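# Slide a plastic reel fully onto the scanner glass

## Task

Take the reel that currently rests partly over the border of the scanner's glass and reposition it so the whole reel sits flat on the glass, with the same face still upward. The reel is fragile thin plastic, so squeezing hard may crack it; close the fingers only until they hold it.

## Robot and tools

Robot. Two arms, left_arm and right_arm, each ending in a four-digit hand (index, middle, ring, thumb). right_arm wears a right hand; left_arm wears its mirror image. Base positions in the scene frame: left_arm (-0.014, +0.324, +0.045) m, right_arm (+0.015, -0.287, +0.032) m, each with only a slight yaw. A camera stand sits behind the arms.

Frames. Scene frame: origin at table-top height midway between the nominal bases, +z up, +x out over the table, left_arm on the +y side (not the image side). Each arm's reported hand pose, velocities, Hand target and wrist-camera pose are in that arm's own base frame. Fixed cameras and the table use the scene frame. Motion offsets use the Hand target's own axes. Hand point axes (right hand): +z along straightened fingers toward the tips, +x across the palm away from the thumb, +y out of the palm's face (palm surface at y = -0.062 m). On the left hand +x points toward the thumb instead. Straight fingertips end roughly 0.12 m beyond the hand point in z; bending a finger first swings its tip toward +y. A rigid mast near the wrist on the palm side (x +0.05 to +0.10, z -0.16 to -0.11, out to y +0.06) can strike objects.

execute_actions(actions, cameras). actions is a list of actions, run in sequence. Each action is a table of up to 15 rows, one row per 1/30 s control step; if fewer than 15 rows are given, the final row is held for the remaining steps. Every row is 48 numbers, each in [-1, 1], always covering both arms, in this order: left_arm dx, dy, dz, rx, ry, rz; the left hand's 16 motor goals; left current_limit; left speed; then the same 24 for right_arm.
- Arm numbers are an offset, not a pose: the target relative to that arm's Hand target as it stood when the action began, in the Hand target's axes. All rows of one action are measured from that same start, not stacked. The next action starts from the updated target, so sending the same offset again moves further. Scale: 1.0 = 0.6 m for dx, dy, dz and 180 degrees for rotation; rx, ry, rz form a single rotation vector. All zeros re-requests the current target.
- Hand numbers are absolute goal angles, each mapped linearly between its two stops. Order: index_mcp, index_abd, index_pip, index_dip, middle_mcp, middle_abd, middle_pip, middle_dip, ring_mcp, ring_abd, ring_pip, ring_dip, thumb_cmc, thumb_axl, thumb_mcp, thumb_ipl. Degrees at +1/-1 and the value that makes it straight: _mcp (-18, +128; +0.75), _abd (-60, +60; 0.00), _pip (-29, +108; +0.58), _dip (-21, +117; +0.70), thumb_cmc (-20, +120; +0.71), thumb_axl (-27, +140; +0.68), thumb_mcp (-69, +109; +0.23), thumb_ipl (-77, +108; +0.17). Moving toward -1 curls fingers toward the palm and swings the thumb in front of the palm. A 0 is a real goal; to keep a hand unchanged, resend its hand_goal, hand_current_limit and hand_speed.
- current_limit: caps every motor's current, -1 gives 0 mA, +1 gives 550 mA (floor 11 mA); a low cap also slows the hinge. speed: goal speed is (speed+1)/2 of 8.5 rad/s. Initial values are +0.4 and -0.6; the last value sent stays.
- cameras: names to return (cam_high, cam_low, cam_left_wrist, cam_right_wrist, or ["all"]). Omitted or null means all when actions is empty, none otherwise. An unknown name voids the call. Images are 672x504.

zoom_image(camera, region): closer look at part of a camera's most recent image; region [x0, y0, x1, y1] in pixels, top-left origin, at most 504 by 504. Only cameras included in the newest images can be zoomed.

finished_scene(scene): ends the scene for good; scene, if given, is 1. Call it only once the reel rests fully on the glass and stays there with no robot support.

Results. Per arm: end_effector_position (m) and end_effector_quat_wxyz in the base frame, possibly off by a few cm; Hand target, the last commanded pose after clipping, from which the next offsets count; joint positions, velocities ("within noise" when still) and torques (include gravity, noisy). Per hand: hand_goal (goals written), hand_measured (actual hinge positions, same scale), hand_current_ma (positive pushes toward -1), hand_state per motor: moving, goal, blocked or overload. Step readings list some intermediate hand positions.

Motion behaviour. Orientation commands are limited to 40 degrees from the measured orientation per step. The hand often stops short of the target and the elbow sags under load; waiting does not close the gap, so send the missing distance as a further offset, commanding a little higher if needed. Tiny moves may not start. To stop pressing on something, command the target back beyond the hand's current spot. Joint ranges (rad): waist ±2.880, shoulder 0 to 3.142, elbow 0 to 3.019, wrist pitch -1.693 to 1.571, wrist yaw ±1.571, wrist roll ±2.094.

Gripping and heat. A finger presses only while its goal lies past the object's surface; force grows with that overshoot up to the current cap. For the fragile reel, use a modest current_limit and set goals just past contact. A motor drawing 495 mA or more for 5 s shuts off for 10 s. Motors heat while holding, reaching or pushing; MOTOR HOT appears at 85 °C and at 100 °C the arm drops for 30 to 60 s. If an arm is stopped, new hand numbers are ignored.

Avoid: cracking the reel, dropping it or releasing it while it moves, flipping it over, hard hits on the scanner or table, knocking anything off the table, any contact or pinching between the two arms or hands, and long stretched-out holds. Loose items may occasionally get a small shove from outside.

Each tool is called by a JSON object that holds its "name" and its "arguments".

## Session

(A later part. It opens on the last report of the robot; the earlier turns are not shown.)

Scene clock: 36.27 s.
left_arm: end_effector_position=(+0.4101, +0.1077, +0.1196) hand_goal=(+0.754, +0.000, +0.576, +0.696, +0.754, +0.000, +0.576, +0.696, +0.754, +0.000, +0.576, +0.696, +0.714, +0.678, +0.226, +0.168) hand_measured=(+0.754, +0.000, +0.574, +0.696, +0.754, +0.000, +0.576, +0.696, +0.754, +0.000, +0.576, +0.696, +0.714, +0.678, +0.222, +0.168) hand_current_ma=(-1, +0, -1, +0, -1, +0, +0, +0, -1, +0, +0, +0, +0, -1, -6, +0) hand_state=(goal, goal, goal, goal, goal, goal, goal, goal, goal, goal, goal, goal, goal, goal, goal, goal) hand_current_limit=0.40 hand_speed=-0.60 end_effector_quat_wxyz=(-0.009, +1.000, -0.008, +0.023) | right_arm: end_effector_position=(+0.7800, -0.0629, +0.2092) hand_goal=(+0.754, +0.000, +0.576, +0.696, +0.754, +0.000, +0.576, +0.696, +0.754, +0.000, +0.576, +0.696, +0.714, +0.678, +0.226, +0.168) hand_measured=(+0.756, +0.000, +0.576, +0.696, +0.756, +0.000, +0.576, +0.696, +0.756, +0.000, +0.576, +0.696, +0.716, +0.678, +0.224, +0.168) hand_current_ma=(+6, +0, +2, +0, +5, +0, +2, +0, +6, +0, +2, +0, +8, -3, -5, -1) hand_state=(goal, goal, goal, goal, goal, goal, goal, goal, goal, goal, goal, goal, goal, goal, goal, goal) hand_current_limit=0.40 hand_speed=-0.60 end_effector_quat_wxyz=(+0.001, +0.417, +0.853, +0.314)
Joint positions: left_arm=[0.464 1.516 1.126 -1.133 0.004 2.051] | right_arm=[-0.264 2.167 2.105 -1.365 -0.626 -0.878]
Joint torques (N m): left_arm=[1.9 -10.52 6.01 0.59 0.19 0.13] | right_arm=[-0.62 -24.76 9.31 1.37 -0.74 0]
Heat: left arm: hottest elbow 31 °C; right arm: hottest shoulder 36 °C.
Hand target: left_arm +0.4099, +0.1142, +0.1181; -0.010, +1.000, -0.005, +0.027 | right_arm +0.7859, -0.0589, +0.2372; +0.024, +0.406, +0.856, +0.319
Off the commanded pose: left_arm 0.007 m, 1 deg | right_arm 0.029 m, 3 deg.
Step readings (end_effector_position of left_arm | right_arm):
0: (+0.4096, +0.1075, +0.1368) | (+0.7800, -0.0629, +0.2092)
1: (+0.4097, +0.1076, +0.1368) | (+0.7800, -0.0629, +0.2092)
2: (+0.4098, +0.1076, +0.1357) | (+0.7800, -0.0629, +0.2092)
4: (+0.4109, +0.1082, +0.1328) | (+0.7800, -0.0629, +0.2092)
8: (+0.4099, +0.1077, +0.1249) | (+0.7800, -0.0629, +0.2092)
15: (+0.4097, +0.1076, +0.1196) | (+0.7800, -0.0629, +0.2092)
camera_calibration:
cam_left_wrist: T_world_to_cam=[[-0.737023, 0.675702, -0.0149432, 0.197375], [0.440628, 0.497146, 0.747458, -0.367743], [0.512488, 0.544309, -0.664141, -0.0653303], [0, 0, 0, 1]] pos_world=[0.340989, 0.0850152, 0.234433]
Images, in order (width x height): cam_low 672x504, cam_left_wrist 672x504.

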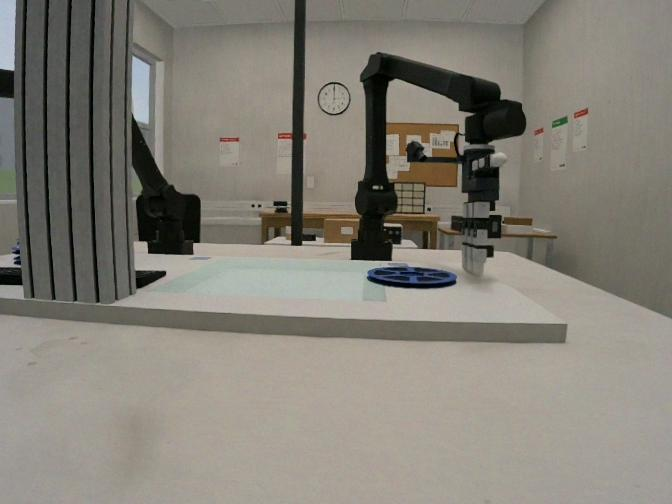

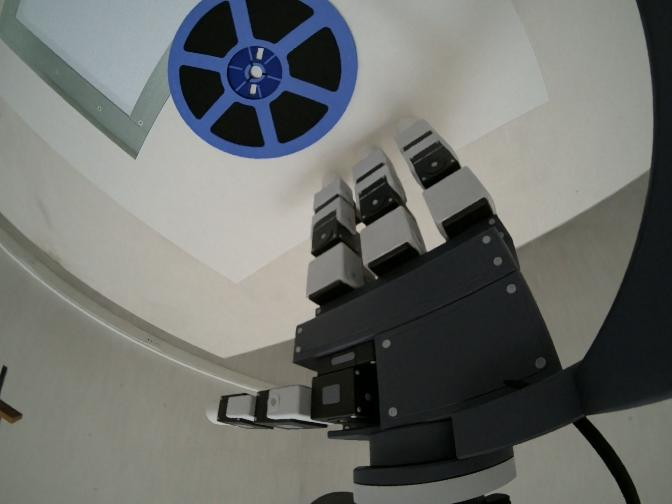

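{"name": "execute_actions", "arguments": {"actions": [[[0,0,0.009,0,0,0,0.754,0,0.576,0.696,0.754,0,0.576,0.696,0.754,0,0.576,0.696,0.714,0.678,0.226,0.168,0.4,-0.6,0,0,0,0,0,0,0.754,0,0.576,0.696,0.754,0,0.576,0.696,0.754,0,0.576,0.696,0.714,0.678,0.226,0.168,0.4,-0.6]]], "cameras": ["cam_low","cam_left_wrist"]}}

{"name": "zoom_image", "arguments": {"camera": "cam_low", "region": [400, 230, 520, 300]}}

{"name": "zoom_image", "arguments": {"camera": "cam_left_wrist", "region": [240, 80, 480, 240]}}

Scene clock: 37.97 s.
left_arm: end_effector_position=(+0.4110, +0.1082, +0.1162) hand_goal=(+0.754, +0.000, +0.576, +0.696, +0.754, +0.000, +0.576, +0.696, +0.754, +0.000, +0.576, +0.696, +0.714, +0.678, +0.226, +0.168) hand_measured=(+0.754, +0.000, +0.574, +0.696, +0.754, +0.000, +0.576, +0.696, +0.754, +0.000, +0.576, +0.696, +0.714, +0.678, +0.222, +0.168) hand_current_ma=(-1, +0, -1, +0, -1, +0, +0, +0, -1, +0, +0, +0, +0, -1, -6, +0) hand_state=(goal, goal, goal, goal, goal, goal, goal, goal, goal, goal, goal, goal, goal, goal, goal, goal) hand_current_limit=0.40 hand_speed=-0.60 end_effector_quat_wxyz=(-0.010, +1.000, -0.008, +0.025) | right_arm: end_effector_position=(+0.7800, -0.0629, +0.2092) hand_goal=(+0.754, +0.000, +0.576, +0.696, +0.754, +0.000, +0.576, +0.696, +0.754, +0.000, +0.576, +0.696, +0.714, +0.678, +0.226, +0.168) hand_measured=(+0.756, +0.000, +0.576, +0.696, +0.756, +0.000, +0.576, +0.696, +0.756, +0.000, +0.576, +0.696, +0.716, +0.678, +0.224, +0.168) hand_current_ma=(+6, +0, +2, +0, +5, +0, +2, +0, +6, +0, +2, +0, +8, -3, -5, -1) hand_state=(goal, goal, goal, goal, goal, goal, goal, goal, goal, goal, goal, goal, goal, goal, goal, goal) hand_current_limit=0.40 hand_speed=-0.60 end_effector_quat_wxyz=(+0.001, +0.417, +0.853, +0.314)
Joint positions: left_arm=[0.464 1.519 1.12 -1.119 0.004 2.051] | right_arm=[-0.264 2.167 2.105 -1.365 -0.626 -0.878]
Joint torques (N m): left_arm=[1.9 -10.29 5.89 0.61 0.19 0.12] | right_arm=[-0.56 -24.76 9.32 1.37 -0.73 -0.01]
Heat: left arm: hottest elbow 31 °C; right arm: hottest shoulder 36 °C.
Hand target: left_arm +0.4101, +0.1143, +0.1127; -0.010, +1.000, -0.005, +0.027 | right_arm +0.7859, -0.0589, +0.2372; +0.024, +0.406, +0.856, +0.319
Off the commanded pose: left_arm 0.007 m, 0 deg | right_arm 0.029 m, 3 deg.
Step readings (end_effector_position of left_arm | right_arm):
0: (+0.4101, +0.1077, +0.1196) | (+0.7800, -0.0629, +0.2092)
1: (+0.4101, +0.1077, +0.1196) | (+0.7800, -0.0629, +0.2092)
2: (+0.4103, +0.1079, +0.1196) | (+0.7800, -0.0629, +0.2092)
4: (+0.4114, +0.1084, +0.1195) | (+0.7800, -0.0629, +0.2092)
8: (+0.4112, +0.1083, +0.1173) | (+0.7800, -0.0629, +0.2092)
15: (+0.4109, +0.1082, +0.1162) | (+0.7800, -0.0629, +0.2092)
camera_calibration:
cam_left_wrist: T_world_to_cam=[[-0.736963, 0.675728, -0.0166442, 0.197849], [0.437373, 0.495494, 0.75046, -0.364631], [0.515354, 0.545782, -0.660706, -0.0700597], [0, 0, 0, 1]] pos_world=[0.341393, 0.0852176, 0.230646]
Images, in order (width x height): cam_low 672x504, cam_left_wrist 672x504.

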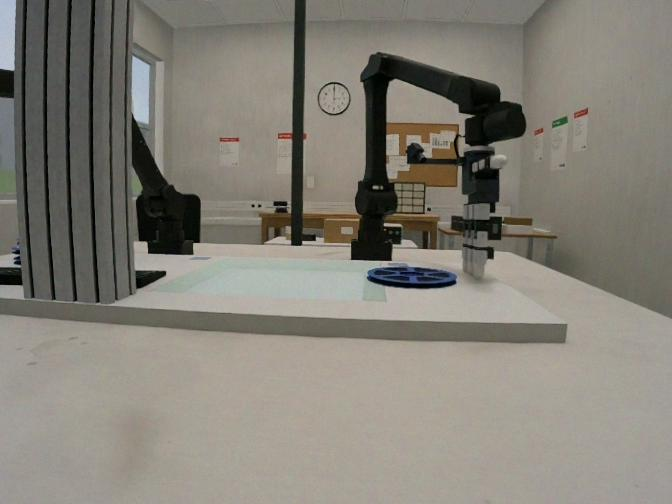

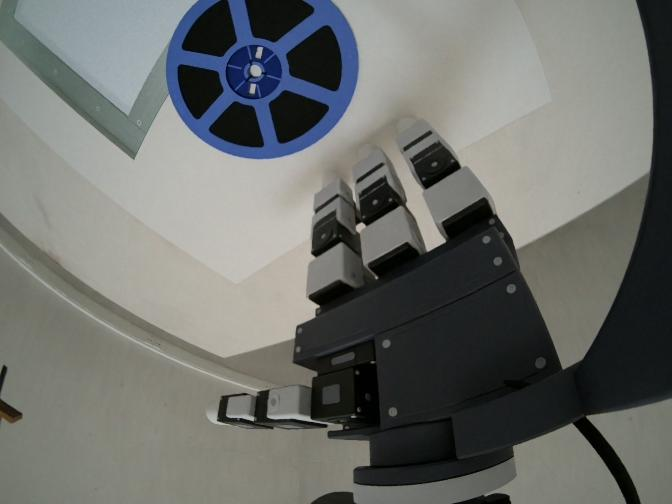

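Scaled by 4.200.

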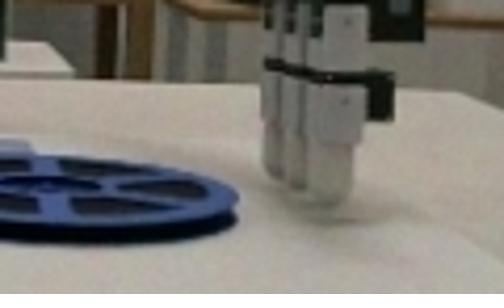

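Scaled by 2.100 from the camera's 672x504 image, which has a finer 960x720 frame.

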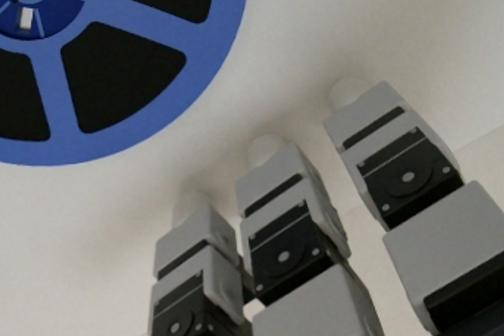

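{"name": "execute_actions", "arguments": {"actions": [[[0.0003,0.025,-0.0005,0,0,0,0.754,0,0.576,0.696,0.754,0,0.576,0.696,0.754,0,0.576,0.696,0.714,0.678,0.226,0.168,0.4,-0.6,0,0,0,0,0,0,0.754,0,0.576,0.696,0.754,0,0.576,0.696,0.754,0,0.576,0.696,0.714,0.678,0.226,0.168,0.4,-0.6]],[[0.0003,0.025,-0.0005,0,0,0,0.754,0,0.576,0.696,0.754,0,0.576,0.696,0.754,0,0.576,0.696,0.714,0.678,0.226,0.168,0.4,-0.6,0,0,0,0,0,0,0.754,0,0.576,0.696,0.754,0,0.576,0.696,0.754,0,0.576,0.696,0.714,0.678,0.226,0.168,0.4,-0.6]]], "cameras": ["cam_low","cam_left_wrist"]}}

{"name": "zoom_image", "arguments": {"camera": "cam_low", "region": [360, 230, 500, 310]}}

{"name": "zoom_image", "arguments": {"camera": "cam_left_wrist", "region": [240, 80, 480, 240]}}

Scene clock: 40.90 s.
left_arm: end_effector_position=(+0.4082, +0.0943, +0.1106) hand_goal=(+0.754, +0.000, +0.576, +0.696, +0.754, +0.000, +0.576, +0.696, +0.754, +0.000, +0.576, +0.696, +0.714, +0.678, +0.226, +0.168) hand_measured=(+0.754, +0.000, +0.574, +0.696, +0.754, +0.000, +0.576, +0.696, +0.782, +0.000, +0.596, +0.706, +0.714, +0.678, +0.222, +0.168) hand_current_ma=(-1, +0, -1, +0, -1, +0, +0, +0, +67, +0, +41, +16, +0, -1, -6, +0) hand_state=(goal, goal, goal, goal, goal, goal, goal, goal, blocked, goal, goal, goal, goal, goal, goal, goal) hand_current_limit=0.40 hand_speed=-0.60 end_effector_quat_wxyz=(-0.009, +1.000, -0.002, +0.020) | right_arm: end_effector_position=(+0.7800, -0.0629, +0.2092) hand_goal=(+0.754, +0.000, +0.576, +0.696, +0.754, +0.000, +0.576, +0.696, +0.754, +0.000, +0.576, +0.696, +0.714, +0.678, +0.226, +0.168) hand_measured=(+0.756, +0.000, +0.576, +0.696, +0.756, +0.000, +0.576, +0.696, +0.756, +0.000, +0.576, +0.696, +0.716, +0.678, +0.224, +0.168) hand_current_ma=(+6, +0, +2, +0, +5, +0, +2, +0, +6, +0, +2, +0, +8, -3, -5, -1) hand_state=(goal, goal, goal, goal, goal, goal, goal, goal, goal, goal, goal, goal, goal, goal, goal, goal) hand_current_limit=0.40 hand_speed=-0.60 end_effector_quat_wxyz=(+0.001, +0.417, +0.853, +0.314)
Joint positions: left_arm=[0.436 1.506 1.091 -1.112 0 2.012] | right_arm=[-0.264 2.167 2.105 -1.365 -0.626 -0.878]
Joint torques (N m): left_arm=[-0.26 -11.69 5.31 0.49 0.22 -0.11] | right_arm=[-0.56 -24.76 9.31 1.39 -0.73 0]
Heat: left arm: hottest elbow 31 °C; right arm: hottest shoulder 37 °C.
Hand target: left_arm +0.4102, +0.0843, +0.1127; -0.010, +1.000, -0.005, +0.027 | right_arm +0.7859, -0.0589, +0.2372; +0.024, +0.406, +0.856, +0.319
Off the commanded pose: left_arm 0.010 m, 1 deg | right_arm 0.029 m, 3 deg.
Step readings (end_effector_position of left_arm | right_arm):
0: (+0.4110, +0.1082, +0.1162) | (+0.7800, -0.0629, +0.2092)
1: (+0.4110, +0.1082, +0.1162) | (+0.7800, -0.0629, +0.2092)
2: (+0.4106, +0.1080, +0.1156) | (+0.7800, -0.0629, +0.2092)
4: (+0.4095, +0.1074, +0.1140) | (+0.7800, -0.0629, +0.2092)
8: (+0.4067, +0.1059, +0.1109) | (+0.7800, -0.0629, +0.2092)
15: (+0.4072, +0.1061, +0.1109) | (+0.7800, -0.0629, +0.2092)
16: (+0.4073, +0.1061, +0.1109) | (+0.7800, -0.0629, +0.2092)
17: (+0.4075, +0.1062, +0.1109) | (+0.7800, -0.0629, +0.2092)
19: (+0.4078, +0.1042, +0.1110) | (+0.7800, -0.0629, +0.2092)
23: (+0.4072, +0.0972, +0.1107) | (+0.7800, -0.0629, +0.2092)
30: (+0.4080, +0.0942, +0.1106) | (+0.7800, -0.0629, +0.2092)
camera_calibration:
cam_left_wrist: T_world_to_cam=[[-0.745049, 0.666925, -0.0105986, 0.208572], [0.438812, 0.502058, 0.74524, -0.353011], [0.50234, 0.55059, -0.666712, -0.0590426], [0, 0, 0, 1]] pos_world=[0.339961, 0.0706379, 0.225924]
Images, in order (width x height): cam_low 672x504, cam_left_wrist 672x504.

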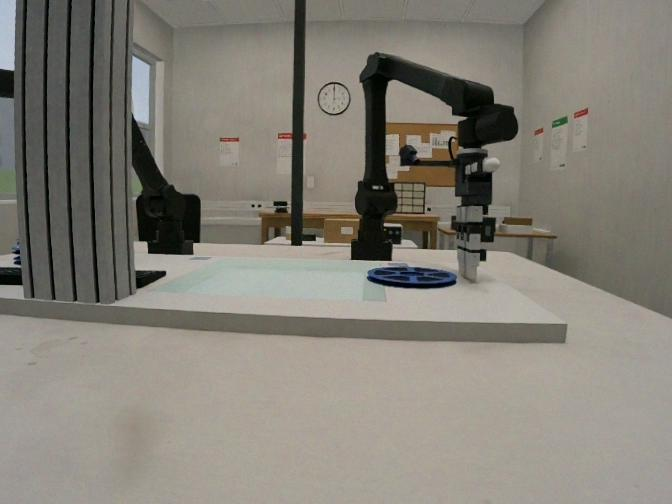

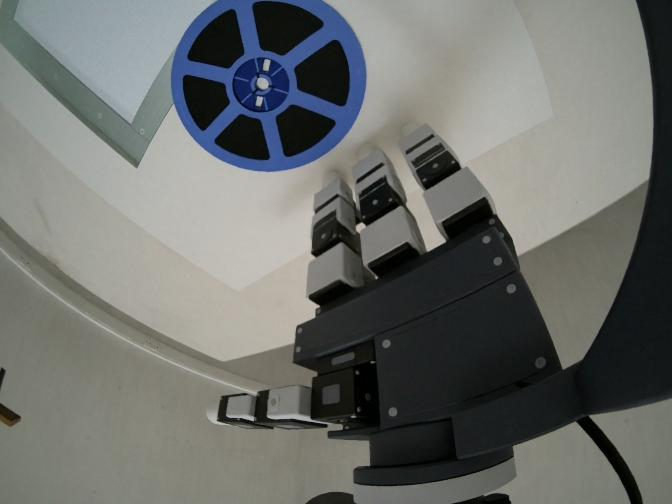

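Scaled by 3.600.

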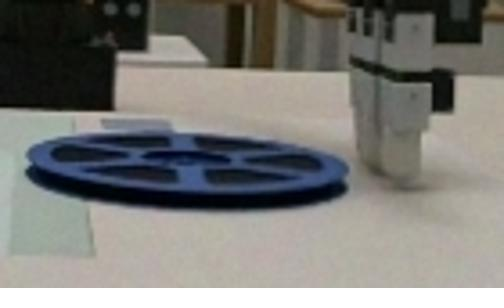

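Scaled by 2.100 from the camera's 672x504 image, which has a finer 960x720 frame.

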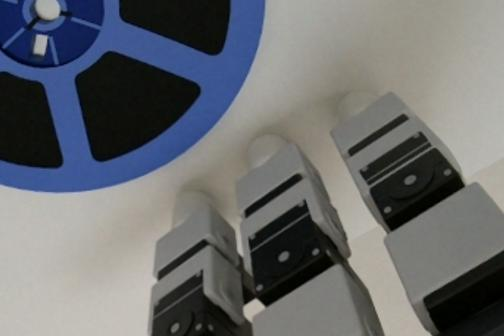

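{"name": "execute_actions", "arguments": {"actions": [[[0,0,-0.012,0,-0.0125,0,0.754,0,0.576,0.696,0.754,0,0.576,0.696,1.0,0,0.576,0.696,0.714,0.678,0.226,0.168,0.4,-0.6,0,0,0,0,0,0,0.754,0,0.576,0.696,0.754,0,0.576,0.696,0.754,0,0.576,0.696,0.714,0.678,0.226,0.168,0.4,-0.6]]], "cameras": ["cam_low","cam_left_wrist"]}}

{"name": "zoom_image", "arguments": {"camera": "cam_low", "region": [360, 230, 500, 310]}}

Scene clock: 43.93 s.
left_arm: end_effector_position=(+0.4017, +0.0818, +0.1103) hand_goal=(+0.754, +0.000, +0.576, +0.696, +0.754, +0.000, +0.576, +0.696, +1.000, +0.000, +0.576, +0.696, +0.714, +0.678, +0.226, +0.168) hand_measured=(+0.754, +0.000, +0.574, +0.696, +0.754, +0.000, +0.576, +0.696, +0.990, +0.002, +0.578, +0.698, +0.714, +0.678, +0.222, +0.168) hand_current_ma=(-1, +0, -1, +0, -1, +0, +0, +0, -19, +3, +2, +2, +1, -1, -6, +0) hand_state=(goal, goal, goal, goal, goal, goal, goal, goal, goal, goal, goal, goal, goal, goal, goal, goal) hand_current_limit=0.40 hand_speed=-0.60 end_effector_quat_wxyz=(-0.005, +1.000, -0.008, +0.000) | right_arm: end_effector_position=(+0.7800, -0.0629, +0.2092) hand_goal=(+0.754, +0.000, +0.576, +0.696, +0.754, +0.000, +0.576, +0.696, +0.754, +0.000, +0.576, +0.696, +0.714, +0.678, +0.226, +0.168) hand_measured=(+0.756, +0.000, +0.576, +0.696, +0.756, +0.000, +0.576, +0.696, +0.756, +0.000, +0.576, +0.696, +0.716, +0.678, +0.224, +0.168) hand_current_ma=(+6, +0, +2, +0, +5, +0, +2, +0, +6, +0, +2, +0, +8, -3, -5, -1) hand_state=(goal, goal, goal, goal, goal, goal, goal, goal, goal, goal, goal, goal, goal, goal, goal, goal) hand_current_limit=0.40 hand_speed=-0.60 end_effector_quat_wxyz=(+0.001, +0.417, +0.853, +0.314)
Joint positions: left_arm=[0.412 1.506 1.091 -1.152 -0.009 1.998] | right_arm=[-0.264 2.167 2.105 -1.365 -0.626 -0.878]
Joint torques (N m): left_arm=[0.09 -10.52 7.97 -0.34 -0.13 -0.01] | right_arm=[-0.62 -24.76 9.31 1.39 -0.73 -0.01]
Heat: left arm: hottest elbow 31 °C; right arm: hottest shoulder 37 °C.
Hand target: left_arm +0.4098, +0.0842, +0.1199; -0.010, +1.000, -0.005, +0.007 | right_arm +0.7859, -0.0589, +0.2372; +0.024, +0.406, +0.856, +0.319
Off the commanded pose: left_arm 0.013 m, 1 deg | right_arm 0.029 m, 3 deg.
Step readings (end_effector_position of left_arm | right_arm):
0: (+0.4082, +0.0943, +0.1106) | (+0.7800, -0.0629, +0.2092)
1: (+0.4082, +0.0943, +0.1106) | (+0.7800, -0.0629, +0.2092)
2: (+0.4081, +0.0942, +0.1106) | (+0.7800, -0.0629, +0.2092)
4: (+0.4065, +0.0924, +0.1106) | (+0.7800, -0.0629, +0.2092)
8: (+0.4025, +0.0875, +0.1103) | (+0.7800, -0.0629, +0.2092)
15: (+0.4017, +0.0825, +0.1103) | (+0.7800, -0.0629, +0.2092)
camera_calibration:
cam_left_wrist: T_world_to_cam=[[-0.738139, 0.67452, 0.0131559, 0.206034], [0.47365, 0.50424, 0.722079, -0.355315], [0.480423, 0.539226, -0.691686, -0.0367546], [0, 0, 0, 1]] pos_world=[0.338035, 0.0600085, 0.228432]
Images, in order (width x height): cam_low 672x504, cam_left_wrist 672x504.

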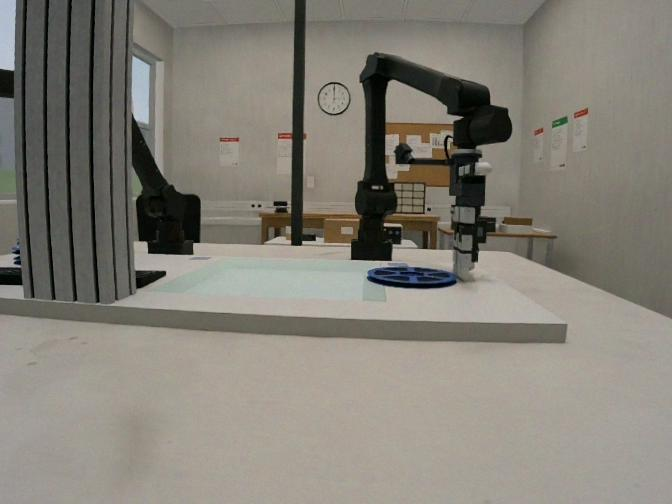

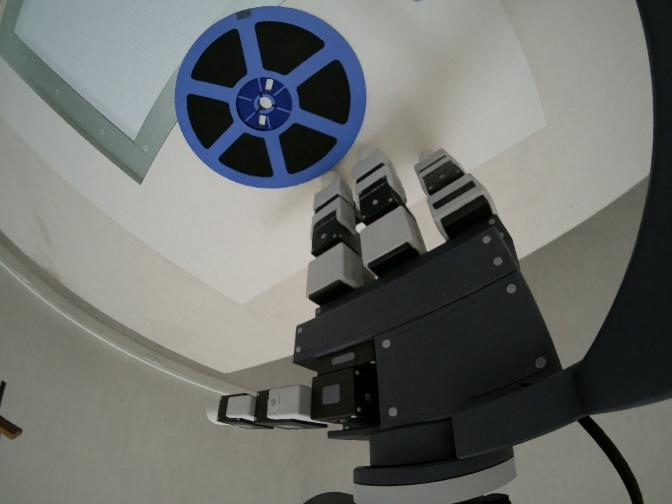

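Scaled by 3.600.

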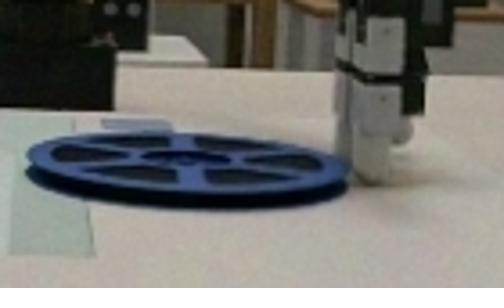

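{"name": "execute_actions", "arguments": {"actions": [[[0.010,0,-0.013,0,0,0,0.754,0,0.576,0.696,0.754,0,0.576,0.696,1.0,0,0.576,0.696,0.714,0.678,0.226,0.168,0.4,-0.6,0,0,0,0,0,0,0.754,0,0.576,0.696,0.754,0,0.576,0.696,0.754,0,0.576,0.696,0.714,0.678,0.226,0.168,0.4,-0.6]]], "cameras": ["cam_low","cam_left_wrist"]}}

{"name": "zoom_image", "arguments": {"camera": "cam_low", "region": [360, 230, 500, 310]}}

Scene clock: 46.27 s.
left_arm: end_effector_position=(+0.3966, +0.0822, +0.1107) hand_goal=(+0.754, +0.000, +0.576, +0.696, +0.754, +0.000, +0.576, +0.696, +1.000, +0.000, +0.576, +0.696, +0.714, +0.678, +0.226, +0.168) hand_measured=(+0.754, +0.000, +0.576, +0.696, +0.754, +0.000, +0.576, +0.696, +0.990, +0.002, +0.578, +0.698, +0.714, +0.678, +0.222, +0.168) hand_current_ma=(+0, +0, -1, +0, -1, +0, +0, +0, -19, +3, +2, +2, +1, -1, -6, +0) hand_state=(goal, goal, goal, goal, goal, goal, goal, goal, goal, goal, goal, goal, goal, goal, goal, goal) hand_current_limit=0.40 hand_speed=-0.60 end_effector_quat_wxyz=(+0.000, +1.000, -0.001, -0.011) | right_arm: end_effector_position=(+0.7800, -0.0629, +0.2092) hand_goal=(+0.754, +0.000, +0.576, +0.696, +0.754, +0.000, +0.576, +0.696, +0.754, +0.000, +0.576, +0.696, +0.714, +0.678, +0.226, +0.168) hand_measured=(+0.756, +0.000, +0.576, +0.696, +0.756, +0.000, +0.576, +0.696, +0.756, +0.000, +0.576, +0.696, +0.716, +0.678, +0.224, +0.168) hand_current_ma=(+6, +0, +2, +0, +5, +0, +2, +0, +6, +0, +2, +0, +8, -3, -5, -1) hand_state=(goal, goal, goal, goal, goal, goal, goal, goal, goal, goal, goal, goal, goal, goal, goal, goal) hand_current_limit=0.40 hand_speed=-0.60 end_effector_quat_wxyz=(+0.001, +0.417, +0.853, +0.314)
Joint positions: left_arm=[0.418 1.506 1.091 -1.175 -0.009 1.991] | right_arm=[-0.264 2.167 2.105 -1.365 -0.626 -0.878]
Joint torques (N m): left_arm=[-0.09 -10.11 9.92 -0.38 -0.11 -0.02] | right_arm=[-0.62 -24.82 9.31 1.39 -0.74 -0.01]
Heat: left arm: hottest elbow 31 °C; right arm: hottest shoulder 37 °C.
Hand target: left_arm +0.4157, +0.0840, +0.1278; -0.010, +1.000, -0.005, +0.007 | right_arm +0.7859, -0.0589, +0.2372; +0.024, +0.406, +0.856, +0.319
Off the commanded pose: left_arm 0.026 m, 2 deg | right_arm 0.029 m, 3 deg.
Step readings (end_effector_position of left_arm | right_arm):
0: (+0.4017, +0.0818, +0.1103) | (+0.7800, -0.0629, +0.2092)
1: (+0.4017, +0.0818, +0.1103) | (+0.7800, -0.0629, +0.2092)
2: (+0.4012, +0.0816, +0.1104) | (+0.7800, -0.0629, +0.2092)
4: (+0.3998, +0.0810, +0.1105) | (+0.7800, -0.0629, +0.2092)
8: (+0.3980, +0.0808, +0.1106) | (+0.7800, -0.0629, +0.2092)
15: (+0.3968, +0.0816, +0.1107) | (+0.7800, -0.0629, +0.2092)
camera_calibration:
cam_left_wrist: T_world_to_cam=[[-0.746231, 0.665311, 0.0223864, 0.205013], [0.481917, 0.51672, 0.707641, -0.356052], [0.459234, 0.538852, -0.706217, -0.0241979], [0, 0, 0, 1]] pos_world=[0.335687, 0.0606206, 0.230278]
Images, in order (width x height): cam_low 672x504, cam_left_wrist 672x504.

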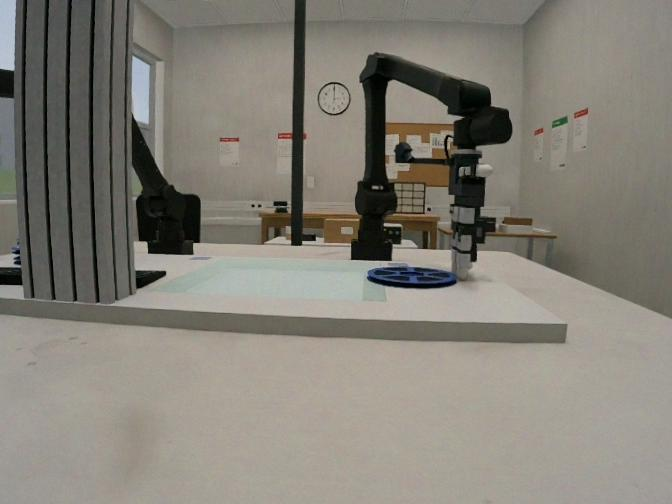

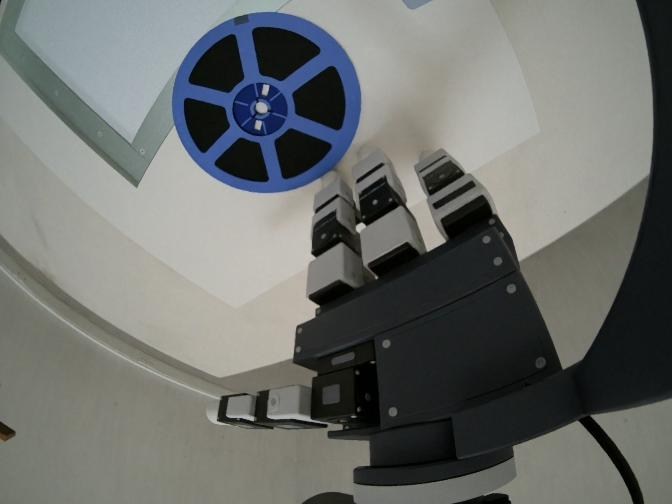

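Scaled by 3.600.

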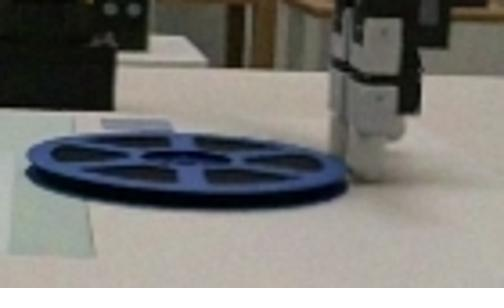

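{"name": "execute_actions", "arguments": {"actions": [[[0.015,-0.018,-0.045,0,0,0,0.754,0,0.576,0.696,0.754,0,0.576,0.696,1.0,0,0.576,0.696,0.714,0.678,0.226,0.168,0.4,-0.6,0,0,0,0,0,0,0.754,0,0.576,0.696,0.754,0,0.576,0.696,0.754,0,0.576,0.696,0.714,0.678,0.226,0.168,0.4,-0.6]]]}}

Scene clock: 48.67 s.
left_arm: end_effector_position=(+0.4061, +0.0865, +0.1362) hand_goal=(+0.754, +0.000, +0.576, +0.696, +0.754, +0.000, +0.576, +0.696, +1.000, +0.000, +0.576, +0.696, +0.714, +0.678, +0.226, +0.168) hand_measured=(+0.754, +0.000, +0.576, +0.696, +0.754, +0.000, +0.576, +0.696, +0.990, +0.002, +0.578, +0.698, +0.714, +0.678, +0.222, +0.168) hand_current_ma=(+0, +0, +0, +0, -1, +0, +0, +0, -18, +3, +2, +2, +1, -1, -6, +0) hand_state=(goal, goal, goal, goal, goal, goal, goal, goal, goal, goal, goal, goal, goal, goal, goal, goal) hand_current_limit=0.40 hand_speed=-0.60 end_effector_quat_wxyz=(+0.001, +1.000, -0.001, -0.013) | right_arm: end_effector_position=(+0.7800, -0.0629, +0.2092) hand_goal=(+0.754, +0.000, +0.576, +0.696, +0.754, +0.000, +0.576, +0.696, +0.754, +0.000, +0.576, +0.696, +0.714, +0.678, +0.226, +0.168) hand_measured=(+0.756, +0.000, +0.576, +0.696, +0.756, +0.000, +0.576, +0.696, +0.756, +0.000, +0.576, +0.696, +0.716, +0.678, +0.224, +0.168) hand_current_ma=(+6, +0, +2, +0, +5, +0, +2, +0, +6, +0, +2, +0, +8, -3, -5, -1) hand_state=(goal, goal, goal, goal, goal, goal, goal, goal, goal, goal, goal, goal, goal, goal, goal, goal) hand_current_limit=0.40 hand_speed=-0.60 end_effector_quat_wxyz=(+0.001, +0.417, +0.853, +0.314)
Joint positions: left_arm=[0.418 1.509 1.166 -1.251 -0.009 1.991] | right_arm=[-0.264 2.167 2.105 -1.365 -0.626 -0.878]
Joint torques (N m): left_arm=[1.03 -10.05 10.62 -0.35 -0.11 0.1] | right_arm=[-0.62 -24.82 9.31 1.37 -0.74 -0.02]
Heat: left arm: hottest elbow 31 °C; right arm: hottest shoulder 37 °C.
Hand target: left_arm +0.4244, +0.0942, +0.1551; -0.010, +1.000, -0.005, +0.007 | right_arm +0.7859, -0.0589, +0.2372; +0.024, +0.406, +0.856, +0.319
Off the commanded pose: left_arm 0.027 m, 3 deg | right_arm 0.029 m, 3 deg.
Step readings (end_effector_position of left_arm | right_arm):
0: (+0.3966, +0.0822, +0.1107) | (+0.7800, -0.0629, +0.2092)
1: (+0.3964, +0.0821, +0.1107) | (+0.7800, -0.0629, +0.2092)
2: (+0.3959, +0.0819, +0.1119) | (+0.7800, -0.0629, +0.2092)
4: (+0.3954, +0.0817, +0.1163) | (+0.7800, -0.0629, +0.2092)
8: (+0.4021, +0.0847, +0.1292) | (+0.7800, -0.0629, +0.2092)
15: (+0.4067, +0.0867, +0.1367) | (+0.7800, -0.0629, +0.2092)

{"name": "execute_actions", "arguments": {"actions": [[[-0.012,0.007,0.050,0,0,0,0.754,0,0.576,0.696,0.754,0,0.576,0.696,1.0,0,0.576,0.696,0.714,0.678,0.226,0.168,0.4,-0.6,0,0,0,0,0,0,0.754,0,0.576,0.696,0.754,0,0.576,0.696,0.754,0,0.576,0.696,0.714,0.678,0.226,0.168,0.4,-0.6]],[[0,0,0.016,0,0,0,0.754,0,0.576,0.696,0.754,0,0.576,0.696,1.0,0,0.576,0.696,0.714,0.678,0.226,0.168,0.4,-0.6,0,0,0,0,0,0,0.754,0,0.576,0.696,0.754,0,0.576,0.696,0.754,0,0.576,0.696,0.714,0.678,0.226,0.168,0.4,-0.6]]], "cameras": ["cam_low","cam_left_wrist"]}}

{"name": "zoom_image", "arguments": {"camera": "cam_low", "region": [360, 230, 500, 310]}}

Scene clock: 50.80 s.
left_arm: end_effector_position=(+0.4161, +0.0909, +0.1176) hand_goal=(+0.754, +0.000, +0.576, +0.696, +0.754, +0.000, +0.576, +0.696, +1.000, +0.000, +0.576, +0.696, +0.714, +0.678, +0.226, +0.168) hand_measured=(+0.754, +0.000, +0.576, +0.696, +0.754, +0.000, +0.576, +0.696, +0.990, +0.002, +0.578, +0.698, +0.714, +0.678, +0.222, +0.168) hand_current_ma=(+0, +0, +0, +0, -1, +0, +0, +0, -18, +2, +2, +2, +1, -1, -6, +0) hand_state=(goal, goal, goal, goal, goal, goal, goal, goal, goal, goal, goal, goal, goal, goal, goal, goal) hand_current_limit=0.40 hand_speed=-0.60 end_effector_quat_wxyz=(-0.007, +1.000, -0.001, +0.004) | right_arm: end_effector_position=(+0.7800, -0.0629, +0.2092) hand_goal=(+0.754, +0.000, +0.576, +0.696, +0.754, +0.000, +0.576, +0.696, +0.754, +0.000, +0.576, +0.696, +0.714, +0.678, +0.226, +0.168) hand_measured=(+0.756, +0.000, +0.576, +0.696, +0.756, +0.000, +0.576, +0.696, +0.756, +0.000, +0.576, +0.696, +0.716, +0.678, +0.224, +0.168) hand_current_ma=(+6, +0, +2, +0, +5, +0, +2, +0, +6, +0, +2, +0, +8, -3, -5, -1) hand_state=(goal, goal, goal, goal, goal, goal, goal, goal, goal, goal, goal, goal, goal, goal, goal, goal) hand_current_limit=0.40 hand_speed=-0.60 end_effector_quat_wxyz=(+0.001, +0.417, +0.853, +0.314)
Joint positions: left_arm=[0.418 1.531 1.14 -1.166 -0.009 1.991] | right_arm=[-0.264 2.167 2.105 -1.365 -0.626 -0.878]
Joint torques (N m): left_arm=[0.97 -10.58 5.9 0.54 -0.12 0.09] | right_arm=[-0.56 -24.82 9.31 1.39 -0.74 -0.01]
Heat: left arm: hottest elbow 31 °C; right arm: hottest shoulder 37 °C.
Hand target: left_arm +0.4178, +0.0908, +0.1153; -0.010, +1.000, -0.005, +0.007 | right_arm +0.7859, -0.0589, +0.2372; +0.024, +0.406, +0.856, +0.319
Off the commanded pose: left_arm 0.003 m, 1 deg | right_arm 0.029 m, 3 deg.
Step readings (end_effector_position of left_arm | right_arm):
0: (+0.4061, +0.0865, +0.1362) | (+0.7800, -0.0629, +0.2092)
1: (+0.4061, +0.0865, +0.1362) | (+0.7800, -0.0629, +0.2092)
2: (+0.4065, +0.0866, +0.1361) | (+0.7800, -0.0629, +0.2092)
4: (+0.4099, +0.0881, +0.1353) | (+0.7800, -0.0629, +0.2092)
8: (+0.4168, +0.0912, +0.1331) | (+0.7800, -0.0629, +0.2092)
15: (+0.4159, +0.0908, +0.1286) | (+0.7800, -0.0629, +0.2092)
16: (+0.4161, +0.0909, +0.1286) | (+0.7800, -0.0629, +0.2092)
17: (+0.4163, +0.0910, +0.1280) | (+0.7800, -0.0629, +0.2092)
19: (+0.4167, +0.0912, +0.1263) | (+0.7800, -0.0629, +0.2092)
23: (+0.4162, +0.0909, +0.1211) | (+0.7800, -0.0629, +0.2092)
30: (+0.4159, +0.0908, +0.1176) | (+0.7800, -0.0629, +0.2092)
camera_calibration:
cam_left_wrist: T_world_to_cam=[[-0.746682, 0.665121, 0.00891251, 0.215395], [0.460142, 0.506799, 0.728988, -0.367311], [0.480349, 0.548424, -0.684468, -0.0451257], [0, 0, 0, 1]] pos_world=[0.351523, 0.0676368, 0.234958]
Images, in order (width x height): cam_low 672x504, cam_left_wrist 672x504.

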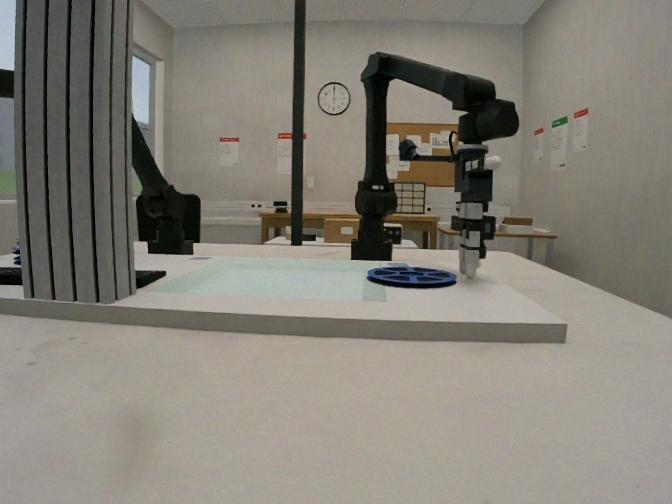

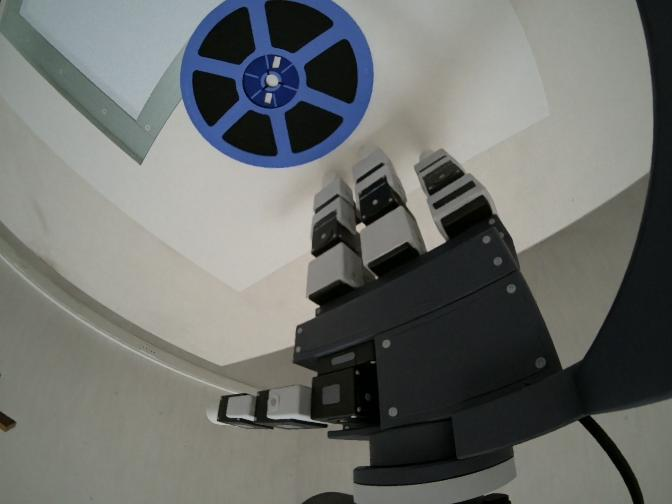

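Scaled by 3.600.

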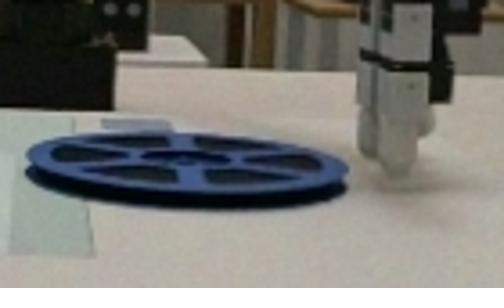

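{"name": "execute_actions", "arguments": {"actions": [[[0.0003,0.0333,-0.0007,0,0,0,0.754,0,0.576,0.696,0.754,0,0.576,0.696,1.0,0,0.576,0.696,0.714,0.678,0.226,0.168,0.4,-0.6,0,0,0,0,0,0,0.754,0,0.576,0.696,0.754,0,0.576,0.696,0.754,0,0.576,0.696,0.714,0.678,0.226,0.168,0.4,-0.6]],[[0.0003,0.0333,-0.0007,0,0,0,0.754,0,0.576,0.696,0.754,0,0.576,0.696,1.0,0,0.576,0.696,0.714,0.678,0.226,0.168,0.4,-0.6,0,0,0,0,0,0,0.754,0,0.576,0.696,0.754,0,0.576,0.696,0.754,0,0.576,0.696,0.714,0.678,0.226,0.168,0.4,-0.6]]], "cameras": ["cam_low","cam_left_wrist"]}}

{"name": "zoom_image", "arguments": {"camera": "cam_low", "region": [340, 230, 480, 310]}}

Scene clock: 53.27 s.
left_arm: end_effector_position=(+0.4157, +0.0587, +0.1093) hand_goal=(+0.754, +0.000, +0.576, +0.696, +0.754, +0.000, +0.576, +0.696, +1.000, +0.000, +0.576, +0.696, +0.714, +0.678, +0.226, +0.168) hand_measured=(+0.754, +0.002, +0.578, +0.698, +0.756, +0.000, +0.578, +0.696, +0.992, +0.002, +0.578, +0.698, +0.716, +0.678, +0.222, +0.168) hand_current_ma=(+0, +2, +2, +1, +1, +0, +2, +0, -16, +2, +2, +2, +1, -1, -6, +0) hand_state=(goal, goal, goal, goal, goal, goal, goal, goal, goal, goal, goal, goal, goal, goal, goal, goal) hand_current_limit=0.40 hand_speed=-0.60 end_effector_quat_wxyz=(-0.006, +1.000, +0.000, -0.004) | right_arm: end_effector_position=(+0.7800, -0.0629, +0.2092) hand_goal=(+0.754, +0.000, +0.576, +0.696, +0.754, +0.000, +0.576, +0.696, +0.754, +0.000, +0.576, +0.696, +0.714, +0.678, +0.226, +0.168) hand_measured=(+0.756, +0.000, +0.576, +0.696, +0.756, +0.000, +0.576, +0.696, +0.756, +0.000, +0.576, +0.696, +0.716, +0.678, +0.224, +0.168) hand_current_ma=(+6, +0, +2, +0, +5, +0, +2, +0, +6, +0, +2, +0, +8, -3, -5, -1) hand_state=(goal, goal, goal, goal, goal, goal, goal, goal, goal, goal, goal, goal, goal, goal, goal, goal) hand_current_limit=0.40 hand_speed=-0.60 end_effector_quat_wxyz=(+0.001, +0.417, +0.853, +0.314)
Joint positions: left_arm=[0.346 1.519 1.103 -1.159 -0.014 1.916] | right_arm=[-0.264 2.167 2.105 -1.365 -0.626 -0.878]
Joint torques (N m): left_arm=[-0.09 -12.4 5.6 0.35 0.03 -0.02] | right_arm=[-0.56 -24.76 9.32 1.36 -0.73 -0.01]
Heat: left arm: hottest elbow 31 °C; right arm: hottest shoulder 37 °C.
Hand target: left_arm +0.4177, +0.0508, +0.1154; -0.010, +1.000, -0.005, +0.007 | right_arm +0.7859, -0.0589, +0.2372; +0.024, +0.406, +0.856, +0.319
Off the commanded pose: left_arm 0.010 m, 1 deg | right_arm 0.029 m, 3 deg.
Step readings (end_effector_position of left_arm | right_arm):
0: (+0.4161, +0.0909, +0.1176) | (+0.7800, -0.0629, +0.2092)
1: (+0.4161, +0.0909, +0.1176) | (+0.7800, -0.0629, +0.2092)
2: (+0.4162, +0.0909, +0.1176) | (+0.7800, -0.0629, +0.2092)
4: (+0.4150, +0.0899, +0.1154) | (+0.7800, -0.0629, +0.2092)
8: (+0.4130, +0.0813, +0.1112) | (+0.7800, -0.0629, +0.2092)
15: (+0.4145, +0.0717, +0.1100) | (+0.7800, -0.0629, +0.2092)
16: (+0.4147, +0.0711, +0.1100) | (+0.7800, -0.0629, +0.2092)
17: (+0.4150, +0.0719, +0.1106) | (+0.7800, -0.0629, +0.2092)
19: (+0.4147, +0.0712, +0.1096) | (+0.7800, -0.0629, +0.2092)
23: (+0.4141, +0.0636, +0.1093) | (+0.7800, -0.0629, +0.2092)
30: (+0.4156, +0.0574, +0.1093) | (+0.7800, -0.0629, +0.2092)
camera_calibration:
cam_left_wrist: T_world_to_cam=[[-0.748246, 0.663098, 0.0207101, 0.236069], [0.471131, 0.509132, 0.720292, -0.348645], [0.46708, 0.548713, -0.693362, -0.0265548], [0, 0, 0, 1]] pos_world=[0.353298, 0.0355401, 0.227825]
Images, in order (width x height): cam_low 672x504, cam_left_wrist 672x504.

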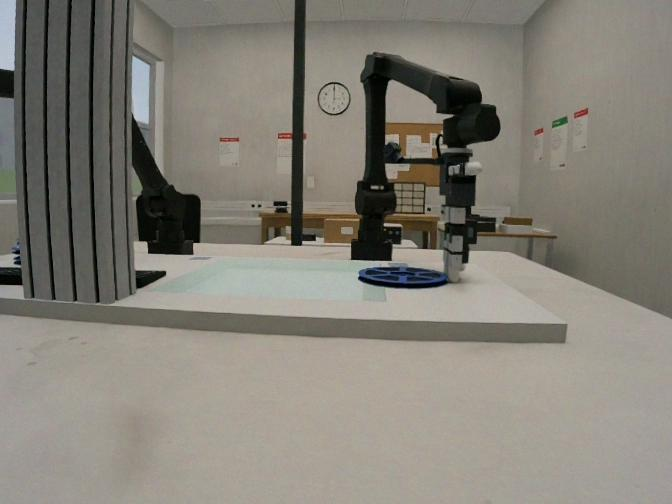

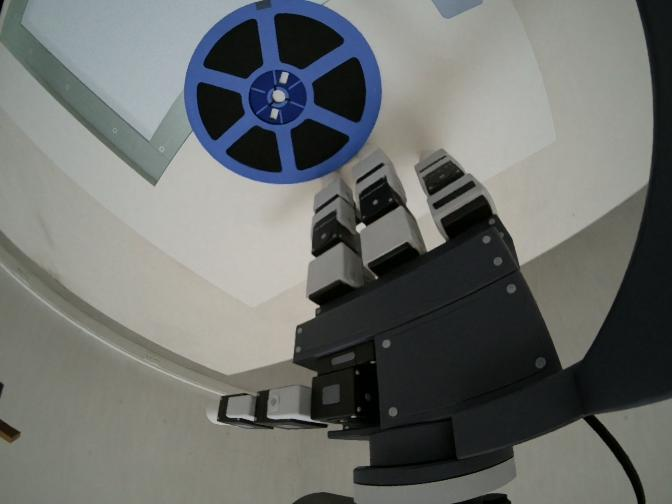

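Scaled by 3.600.

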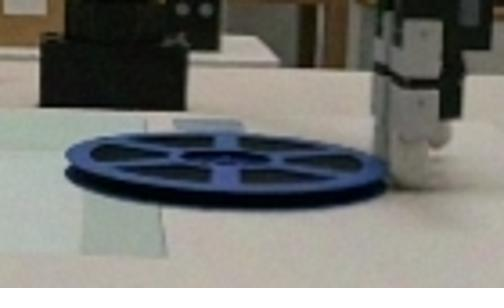

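{"name": "execute_actions", "arguments": {"actions": [[[0.0003,0.025,-0.012,0,0,0,0.754,0,0.576,0.696,0.754,0,0.576,0.696,1.0,0,0.576,0.696,0.714,0.678,0.226,0.168,0.4,-0.6,0,0,0,0,0,0,0.754,0,0.576,0.696,0.754,0,0.576,0.696,0.754,0,0.576,0.696,0.714,0.678,0.226,0.168,0.4,-0.6]],[[0.0003,0.025,-0.006,0,0,0,0.754,0,0.576,0.696,0.754,0,0.576,0.696,1.0,0,0.576,0.696,0.714,0.678,0.226,0.168,0.4,-0.6,0,0,0,0,0,0,0.754,0,0.576,0.696,0.754,0,0.576,0.696,0.754,0,0.576,0.696,0.714,0.678,0.226,0.168,0.4,-0.6]]], "cameras": ["cam_low","cam_left_wrist"]}}

{"name": "zoom_image", "arguments": {"camera": "cam_low", "region": [340, 230, 480, 310]}}

Scene clock: 57.07 s.
left_arm: end_effector_position=(+0.4219, +0.0260, +0.1203) hand_goal=(+0.754, +0.000, +0.576, +0.696, +0.754, +0.000, +0.576, +0.696, +1.000, +0.000, +0.576, +0.696, +0.714, +0.678, +0.226, +0.168) hand_measured=(+0.756, +0.002, +0.578, +0.698, +0.756, +0.000, +0.578, +0.698, +0.992, +0.002, +0.578, +0.698, +0.716, +0.678, +0.222, +0.168) hand_current_ma=(+1, +2, +2, +1, +1, +0, +2, +1, -15, +2, +1, +2, +1, -1, -6, +0) hand_state=(goal, goal, goal, goal, goal, goal, goal, goal, goal, goal, goal, goal, goal, goal, goal, goal) hand_current_limit=0.40 hand_speed=-0.60 end_effector_quat_wxyz=(-0.010, +1.000, -0.005, +0.006) | right_arm: end_effector_position=(+0.7800, -0.0629, +0.2092) hand_goal=(+0.754, +0.000, +0.576, +0.696, +0.754, +0.000, +0.576, +0.696, +0.754, +0.000, +0.576, +0.696, +0.714, +0.678, +0.226, +0.168) hand_measured=(+0.756, +0.000, +0.576, +0.696, +0.756, +0.000, +0.576, +0.696, +0.756, +0.000, +0.576, +0.696, +0.716, +0.678, +0.224, +0.168) hand_current_ma=(+6, +0, +2, +0, +5, +0, +2, +0, +6, +0, +2, +0, +8, -3, -5, -1) hand_state=(goal, goal, goal, goal, goal, goal, goal, goal, goal, goal, goal, goal, goal, goal, goal, goal) hand_current_limit=0.40 hand_speed=-0.60 end_effector_quat_wxyz=(+0.001, +0.417, +0.853, +0.314)
Joint positions: left_arm=[0.266 1.486 1.099 -1.167 -0.016 1.846] | right_arm=[-0.264 2.167 2.105 -1.365 -0.626 -0.878]
Joint torques (N m): left_arm=[-0.09 -11.99 5.61 -0.31 0 -0.02] | right_arm=[-0.56 -24.88 9.31 1.37 -0.73 -0.01]
Heat: left arm: hottest elbow 31 °C; right arm: hottest shoulder 38 °C.
Hand target: left_arm +0.4176, +0.0206, +0.1256; -0.010, +1.000, -0.005, +0.007 | right_arm +0.7859, -0.0589, +0.2372; +0.024, +0.406, +0.856, +0.319
Off the commanded pose: left_arm 0.009 m, 0 deg | right_arm 0.029 m, 3 deg.
Step readings (end_effector_position of left_arm | right_arm):
0: (+0.4158, +0.0587, +0.1093) | (+0.7800, -0.0629, +0.2092)
1: (+0.4158, +0.0587, +0.1093) | (+0.7800, -0.0629, +0.2092)
2: (+0.4161, +0.0581, +0.1093) | (+0.7800, -0.0629, +0.2092)
4: (+0.4165, +0.0556, +0.1100) | (+0.7800, -0.0629, +0.2092)
8: (+0.4175, +0.0472, +0.1119) | (+0.7800, -0.0629, +0.2092)
15: (+0.4194, +0.0384, +0.1143) | (+0.7800, -0.0629, +0.2092)
16: (+0.4195, +0.0385, +0.1143) | (+0.7800, -0.0629, +0.2092)
17: (+0.4197, +0.0385, +0.1143) | (+0.7800, -0.0629, +0.2092)
19: (+0.4198, +0.0386, +0.1149) | (+0.7800, -0.0629, +0.2092)
23: (+0.4206, +0.0336, +0.1179) | (+0.7800, -0.0629, +0.2092)
30: (+0.4216, +0.0273, +0.1203) | (+0.7800, -0.0629, +0.2092)
camera_calibration:
cam_left_wrist: T_world_to_cam=[[-0.742201, 0.67009, 0.0108064, 0.260518], [0.461817, 0.499697, 0.732822, -0.34006], [0.485657, 0.548892, -0.680335, -0.0132518], [0, 0, 0, 1]] pos_world=[0.356838, 0.00263066, 0.237373]
Images, in order (width x height): cam_low 672x504, cam_left_wrist 672x504.

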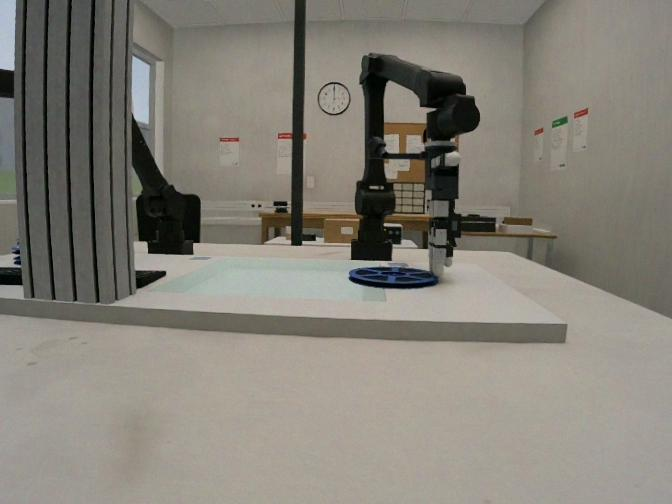

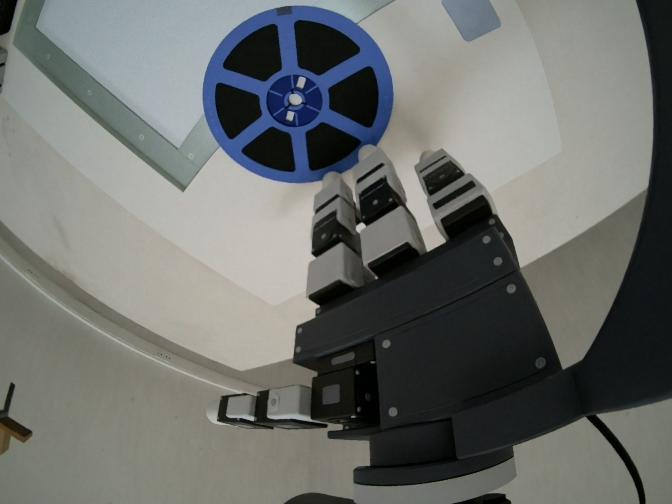

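Scaled by 3.600.

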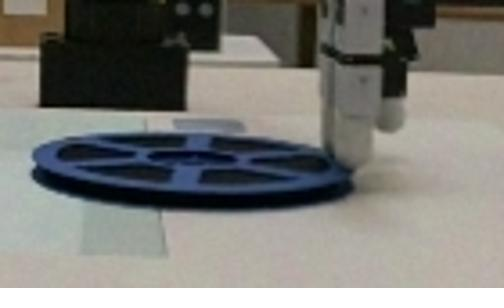

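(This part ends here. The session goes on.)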